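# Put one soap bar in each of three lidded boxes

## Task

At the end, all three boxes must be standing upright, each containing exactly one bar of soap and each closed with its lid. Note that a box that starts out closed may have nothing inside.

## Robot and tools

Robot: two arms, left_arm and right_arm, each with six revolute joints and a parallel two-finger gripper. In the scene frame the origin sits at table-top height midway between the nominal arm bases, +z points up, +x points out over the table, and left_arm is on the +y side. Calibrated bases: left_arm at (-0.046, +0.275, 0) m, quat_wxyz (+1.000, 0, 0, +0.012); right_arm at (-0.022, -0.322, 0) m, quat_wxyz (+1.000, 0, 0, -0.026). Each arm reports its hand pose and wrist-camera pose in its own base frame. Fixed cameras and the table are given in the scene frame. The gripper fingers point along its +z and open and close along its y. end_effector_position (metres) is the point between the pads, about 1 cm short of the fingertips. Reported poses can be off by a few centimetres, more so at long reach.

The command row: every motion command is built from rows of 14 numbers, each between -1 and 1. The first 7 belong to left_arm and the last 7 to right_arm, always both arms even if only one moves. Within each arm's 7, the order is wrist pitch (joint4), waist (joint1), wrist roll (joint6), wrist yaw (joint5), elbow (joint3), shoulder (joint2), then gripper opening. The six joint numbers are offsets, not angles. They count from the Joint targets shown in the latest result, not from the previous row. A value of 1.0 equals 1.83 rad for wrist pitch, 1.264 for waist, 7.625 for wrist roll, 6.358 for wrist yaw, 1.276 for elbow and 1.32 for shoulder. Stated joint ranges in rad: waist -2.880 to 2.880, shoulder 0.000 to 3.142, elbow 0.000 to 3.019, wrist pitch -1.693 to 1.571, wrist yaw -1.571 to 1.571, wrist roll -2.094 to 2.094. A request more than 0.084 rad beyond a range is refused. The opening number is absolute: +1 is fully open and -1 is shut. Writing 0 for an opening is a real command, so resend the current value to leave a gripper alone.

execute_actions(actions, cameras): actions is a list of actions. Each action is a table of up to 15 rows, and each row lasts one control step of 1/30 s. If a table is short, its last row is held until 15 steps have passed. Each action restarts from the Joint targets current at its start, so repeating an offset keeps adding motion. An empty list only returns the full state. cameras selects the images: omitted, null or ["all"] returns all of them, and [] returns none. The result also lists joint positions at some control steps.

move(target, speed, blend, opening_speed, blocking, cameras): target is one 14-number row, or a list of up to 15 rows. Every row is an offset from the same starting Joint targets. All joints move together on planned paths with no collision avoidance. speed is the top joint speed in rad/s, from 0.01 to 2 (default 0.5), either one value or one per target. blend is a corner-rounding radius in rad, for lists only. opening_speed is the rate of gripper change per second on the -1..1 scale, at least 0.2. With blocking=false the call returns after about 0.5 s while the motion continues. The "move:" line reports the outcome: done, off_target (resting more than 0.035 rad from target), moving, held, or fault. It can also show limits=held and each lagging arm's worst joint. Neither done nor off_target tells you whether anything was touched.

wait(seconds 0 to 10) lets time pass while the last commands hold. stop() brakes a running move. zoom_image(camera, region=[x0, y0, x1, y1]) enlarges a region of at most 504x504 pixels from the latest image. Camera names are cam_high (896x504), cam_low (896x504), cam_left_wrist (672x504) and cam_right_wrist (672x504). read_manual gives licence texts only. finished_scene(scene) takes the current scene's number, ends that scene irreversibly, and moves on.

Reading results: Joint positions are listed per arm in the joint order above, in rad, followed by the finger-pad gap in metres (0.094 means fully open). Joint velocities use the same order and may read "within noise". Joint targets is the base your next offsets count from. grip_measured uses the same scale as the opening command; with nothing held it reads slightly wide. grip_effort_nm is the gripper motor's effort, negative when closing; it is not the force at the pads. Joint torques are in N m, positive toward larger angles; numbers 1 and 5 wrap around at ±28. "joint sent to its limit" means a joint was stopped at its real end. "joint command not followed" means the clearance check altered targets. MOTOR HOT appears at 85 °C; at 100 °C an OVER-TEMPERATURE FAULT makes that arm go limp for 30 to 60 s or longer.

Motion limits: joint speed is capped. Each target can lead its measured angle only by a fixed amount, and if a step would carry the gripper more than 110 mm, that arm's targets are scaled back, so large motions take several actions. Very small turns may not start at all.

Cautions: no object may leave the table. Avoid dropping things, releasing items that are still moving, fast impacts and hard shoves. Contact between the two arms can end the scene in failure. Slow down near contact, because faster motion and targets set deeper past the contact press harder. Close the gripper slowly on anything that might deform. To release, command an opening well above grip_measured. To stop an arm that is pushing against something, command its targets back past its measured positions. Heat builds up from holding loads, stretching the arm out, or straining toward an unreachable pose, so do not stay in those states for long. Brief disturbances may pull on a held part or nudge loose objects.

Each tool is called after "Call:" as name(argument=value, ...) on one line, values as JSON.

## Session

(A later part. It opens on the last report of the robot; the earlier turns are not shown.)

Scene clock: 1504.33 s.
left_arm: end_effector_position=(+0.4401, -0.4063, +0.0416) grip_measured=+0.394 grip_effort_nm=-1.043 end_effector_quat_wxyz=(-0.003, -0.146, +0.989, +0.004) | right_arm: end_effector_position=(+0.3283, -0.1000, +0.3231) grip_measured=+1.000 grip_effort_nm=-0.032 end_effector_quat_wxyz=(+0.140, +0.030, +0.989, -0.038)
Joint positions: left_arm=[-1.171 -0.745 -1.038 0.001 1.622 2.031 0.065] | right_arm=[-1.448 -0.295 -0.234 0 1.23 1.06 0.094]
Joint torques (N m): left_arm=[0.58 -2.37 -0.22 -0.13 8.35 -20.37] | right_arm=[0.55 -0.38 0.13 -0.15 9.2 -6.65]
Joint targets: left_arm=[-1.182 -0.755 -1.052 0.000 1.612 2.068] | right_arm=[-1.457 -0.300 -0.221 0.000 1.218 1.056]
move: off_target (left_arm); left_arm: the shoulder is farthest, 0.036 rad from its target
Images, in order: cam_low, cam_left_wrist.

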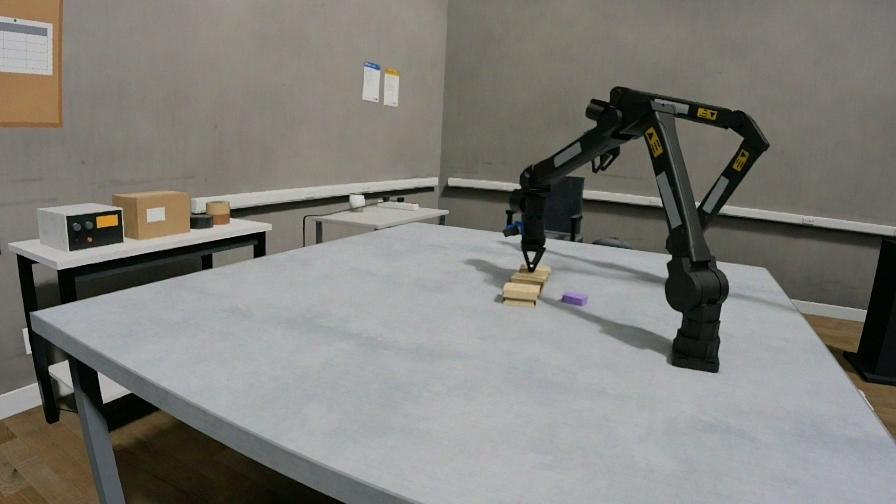

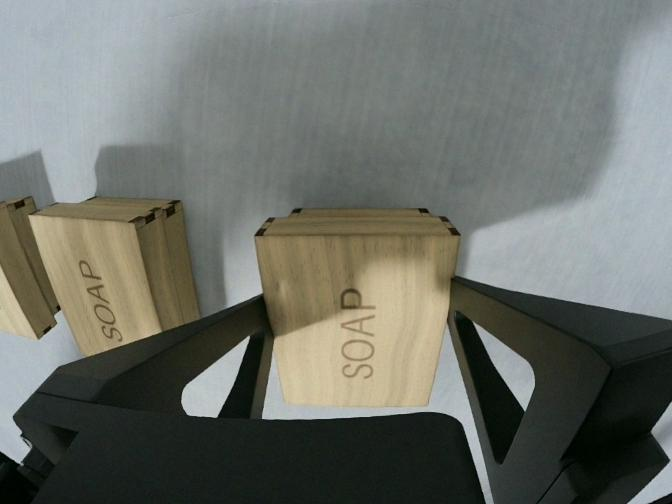

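Call:
move(target=[0,0,0,0,0,0.007,0.2,0,0,0,0,0,0,1], speed=0.1, cameras=["cam_low","cam_left_wrist"])

Call:
zoom_image(camera="cam_low", region=[500, 240, 560, 295])

Scene clock: 1511.80 s.
left_arm: end_effector_position=(+0.4401, -0.4063, +0.0414) grip_measured=+0.394 grip_effort_nm=-1.043 end_effector_quat_wxyz=(-0.003, -0.146, +0.989, +0.004) | right_arm: end_effector_position=(+0.3283, -0.1000, +0.3231) grip_measured=+1.000 grip_effort_nm=-0.051 end_effector_quat_wxyz=(+0.140, +0.030, +0.989, -0.038)
Joint positions: left_arm=[-1.171 -0.745 -1.038 0.001 1.622 2.032 0.065] | right_arm=[-1.448 -0.295 -0.234 0 1.23 1.06 0.094]
Joint torques (N m): left_arm=[0.58 -2.37 -0.21 -0.13 8.35 -19.6] | right_arm=[0.55 -0.44 0.13 -0.15 9.2 -6.59]
Joint targets: left_arm=[-1.182 -0.755 -1.052 0.000 1.612 2.078] | right_arm=[-1.457 -0.300 -0.221 0.000 1.218 1.056]
move: off_target (left_arm); left_arm: the shoulder is farthest, 0.045 rad from its target
Images, in order: cam_low, cam_left_wrist.

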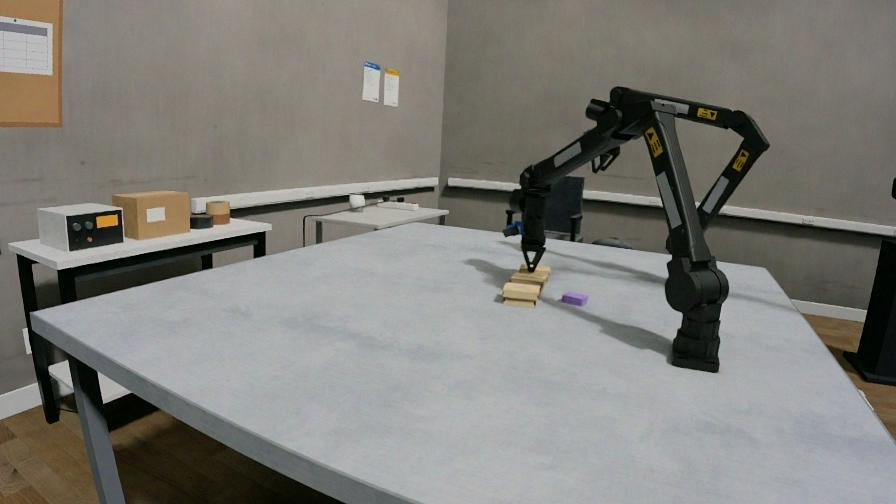

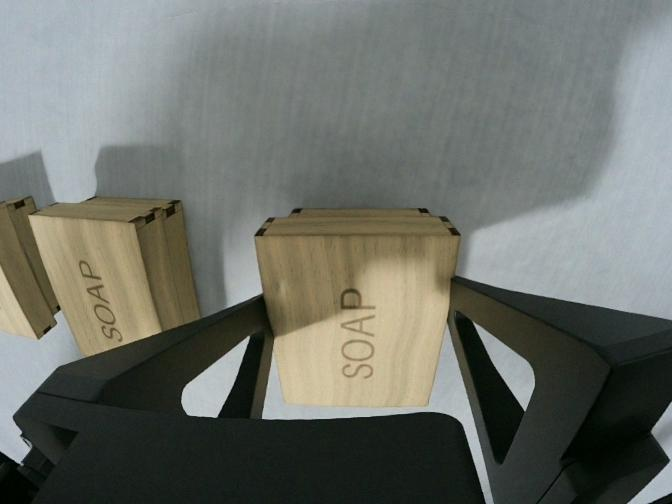

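Scaled by 8.400 from the camera's 896x504 image, which has a finer 1280x720 frame.

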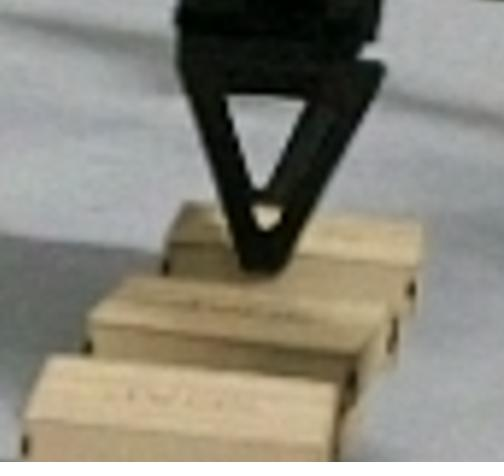

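Call:
move(target=[0,0,0,0,0,-0.022,0.2,0,0,0,0,0,0,1], speed=0.1, cameras=[])

Call:
move(target=[0,0,0,0,0,0,0.65,0,0,0,0,0,0,1], opening_speed=0.4)

Call:
zoom_image(camera="cam_low", region=[500, 240, 560, 295])

Scene clock: 1521.40 s.
left_arm: end_effector_position=(+0.4401, -0.4063, +0.0414) grip_measured=+0.394 grip_effort_nm=-1.043 end_effector_quat_wxyz=(-0.003, -0.146, +0.989, +0.004) | right_arm: end_effector_position=(+0.3283, -0.1000, +0.3231) grip_measured=+1.000 grip_effort_nm=-0.051 end_effector_quat_wxyz=(+0.140, +0.030, +0.989, -0.038)
Joint positions: left_arm=[-1.171 -0.745 -1.038 0.001 1.622 2.032 0.065] | right_arm=[-1.448 -0.295 -0.234 0 1.23 1.06 0.094]
Joint torques (N m): left_arm=[0.59 -2.37 -0.22 -0.13 8.35 -22.24] | right_arm=[0.55 -0.38 0.13 -0.15 9.2 -6.59]
Motor temperatures (°C): left_arm=[27 27 29 28 44 43 33] | right_arm=[29 31 28 30 53 29 30]
Joint targets: left_arm=[-1.182 -0.755 -1.052 0.000 1.612 2.048] | right_arm=[-1.457 -0.300 -0.221 0.000 1.218 1.056]
move: done

Scene clock: 1522.87 s.
left_arm: end_effector_position=(+0.4401, -0.4063, +0.0414) grip_measured=+0.647 grip_effort_nm=0.134 end_effector_quat_wxyz=(-0.003, -0.147, +0.989, +0.004) | right_arm: end_effector_position=(+0.3283, -0.1000, +0.3231) grip_measured=+1.000 grip_effort_nm=-0.056 end_effector_quat_wxyz=(+0.140, +0.030, +0.989, -0.038)
Joint positions: left_arm=[-1.171 -0.745 -1.039 0.001 1.622 2.032 0.077] | right_arm=[-1.448 -0.295 -0.234 0 1.23 1.06 0.094]
Joint torques (N m): left_arm=[0.59 -2.37 -0.21 -0.13 8.35 -22.24] | right_arm=[0.57 -0.38 0.13 -0.14 9.2 -6.59]
Joint targets: left_arm=[-1.182 -0.755 -1.052 0.000 1.612 2.048] | right_arm=[-1.457 -0.300 -0.221 0.000 1.218 1.056]
move: done

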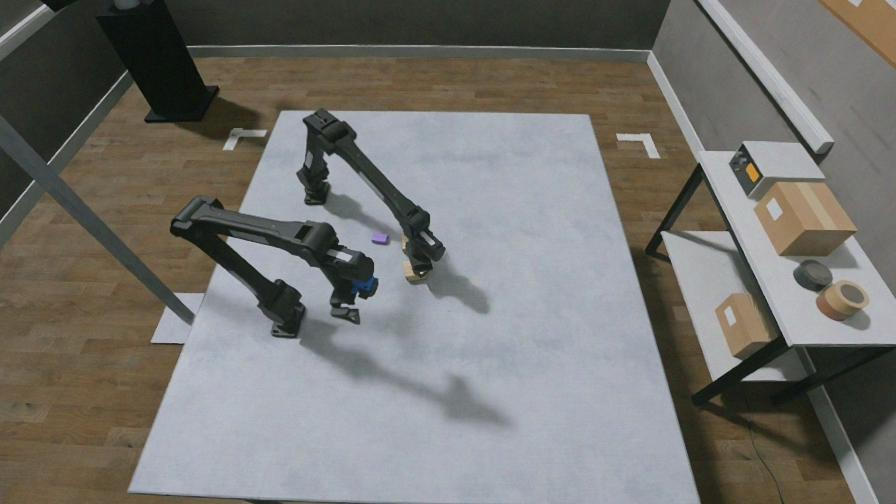

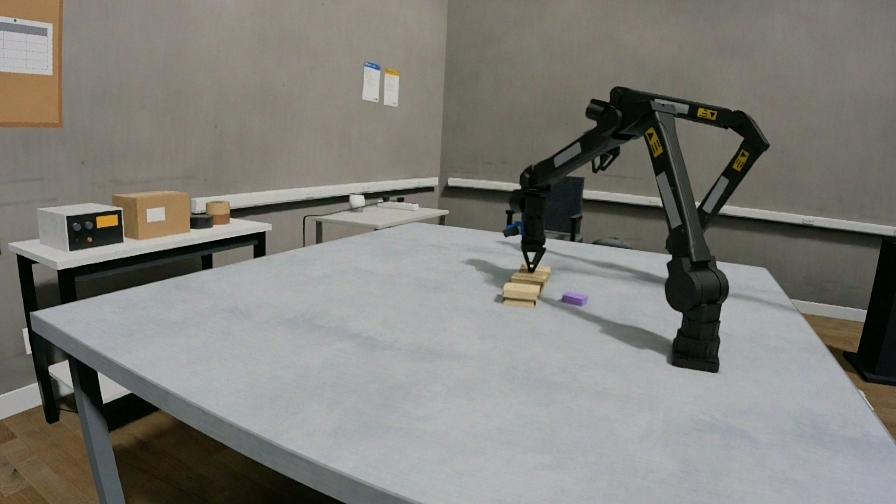

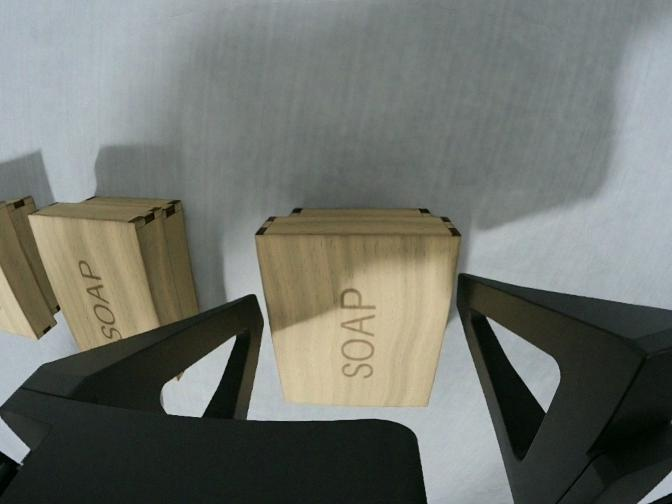

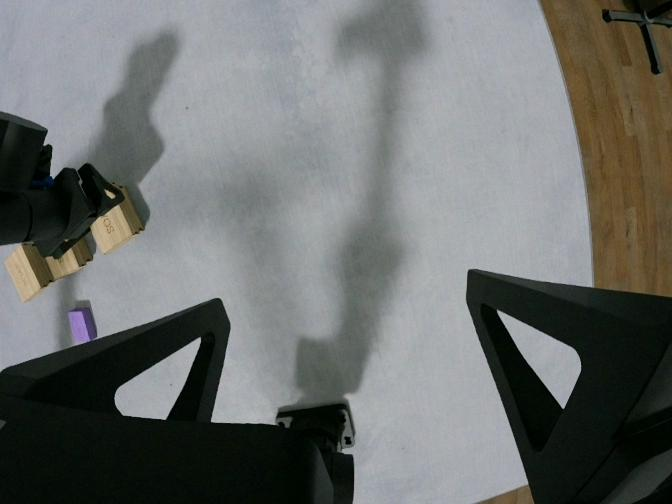

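Scaled by 8.400 from the camera's 896x504 image, which has a finer 1280x720 frame.

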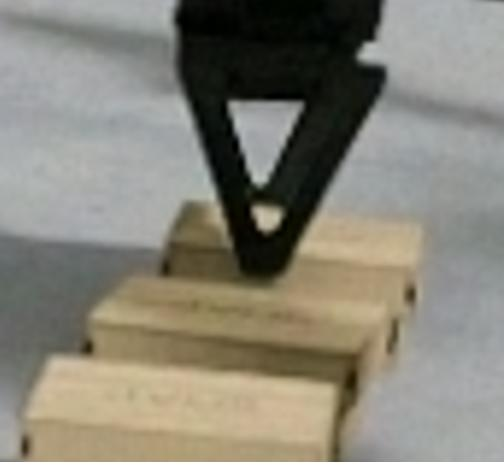

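Call:
move(target=[[-0.018,0,0,0,0,-0.06,0.65,0,0,0,0,0,0,1],[-0.05,0,0,0,0,-0.2,0.65,0,0,0,0,0,0,1]], speed=0.3, blend=0.02)

Call:
zoom_image(camera="cam_low", region=[500, 240, 560, 310])

Scene clock: 1537.63 s.
left_arm: end_effector_position=(+0.4262, -0.3935, +0.1740) grip_measured=+0.647 grip_effort_nm=0.129 end_effector_quat_wxyz=(+0.041, -0.146, +0.987, -0.052) | right_arm: end_effector_position=(+0.3283, -0.1000, +0.3231) grip_measured=+1.000 grip_effort_nm=-0.051 end_effector_quat_wxyz=(+0.140, +0.030, +0.989, -0.038)
Joint positions: left_arm=[-1.262 -0.745 -1.039 0.001 1.617 1.793 0.077] | right_arm=[-1.448 -0.295 -0.234 0 1.23 1.06 0.094]
Joint torques (N m): left_arm=[0.83 -2.37 -0.2 -0.13 9.69 -22.18] | right_arm=[0.55 -0.38 0.13 -0.15 9.18 -6.59]
Joint targets: left_arm=[-1.273 -0.755 -1.052 0.000 1.612 1.784] | right_arm=[-1.457 -0.300 -0.221 0.000 1.218 1.056]
move: done

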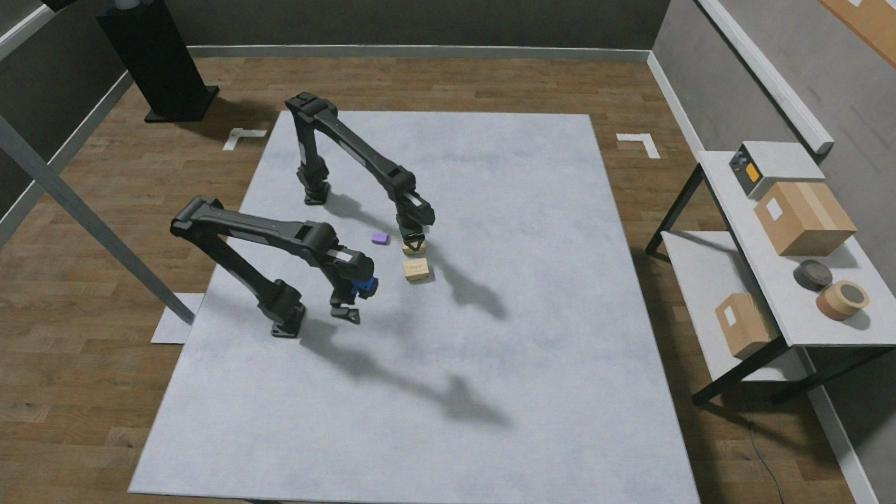

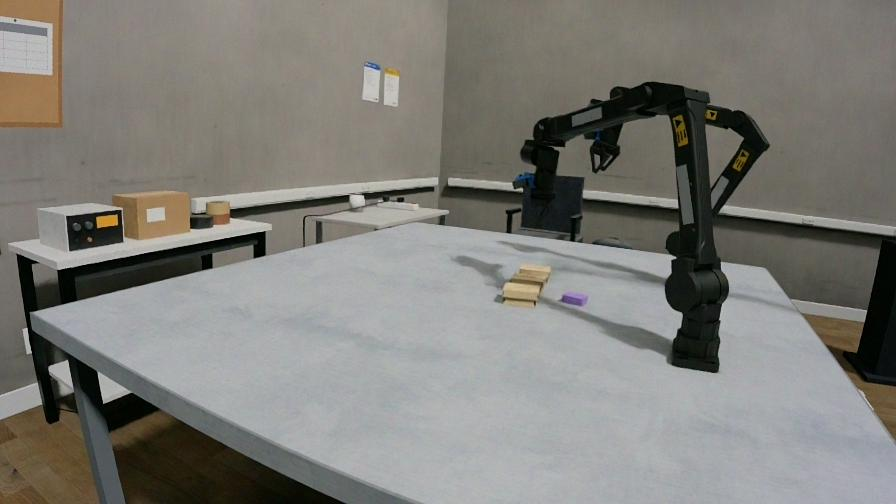

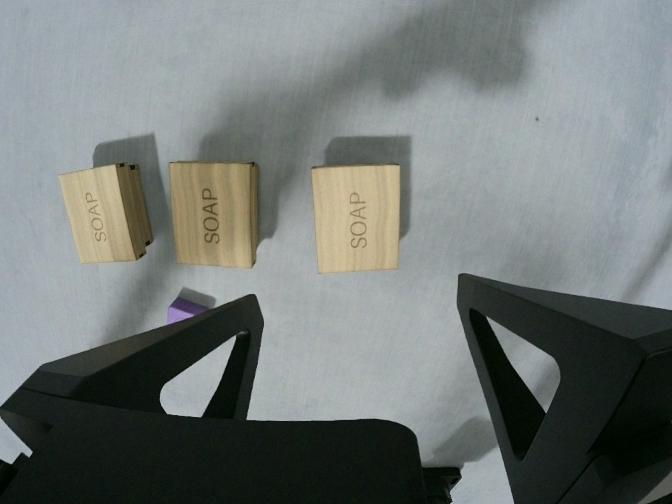

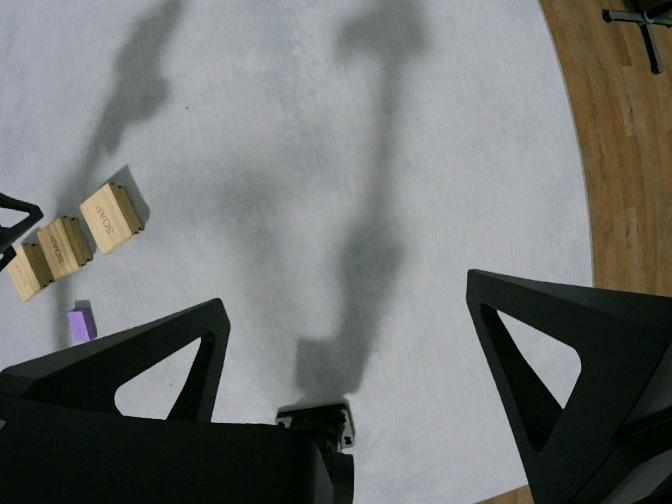

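Scaled by 7.200 from the camera's 896x504 image, which has a finer 1280x720 frame.

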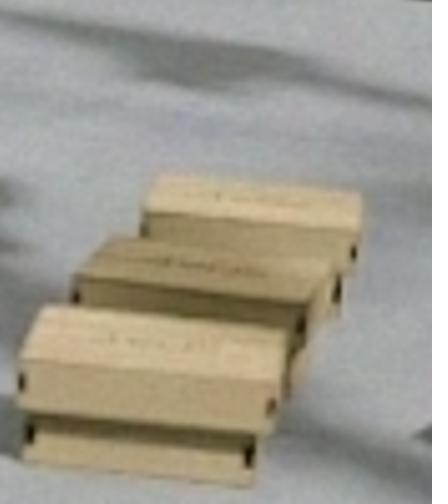

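Call:
zoom_image(camera="cam_right_wrist", region=[0, 160, 160, 310])

Call:
zoom_image(camera="cam_left_wrist", region=[50, 130, 430, 290])

Scaled by 3.150 from the camera's 672x504 image, which has a finer 960x720 frame.

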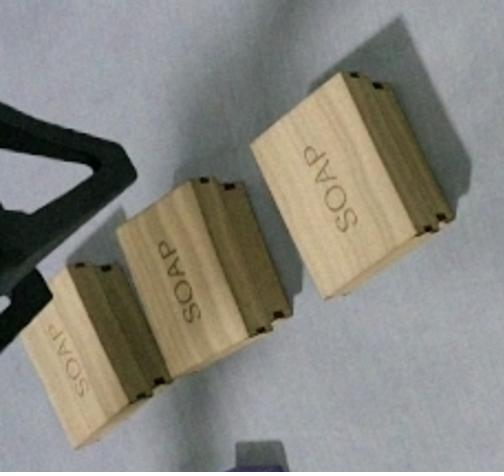

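Scaled by 1.326 from the camera's 672x504 image, which has a finer 960x720 frame.

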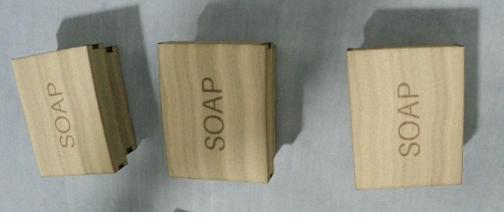

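Call:
finished_scene(scene=2)

The scene is finished: the task was done.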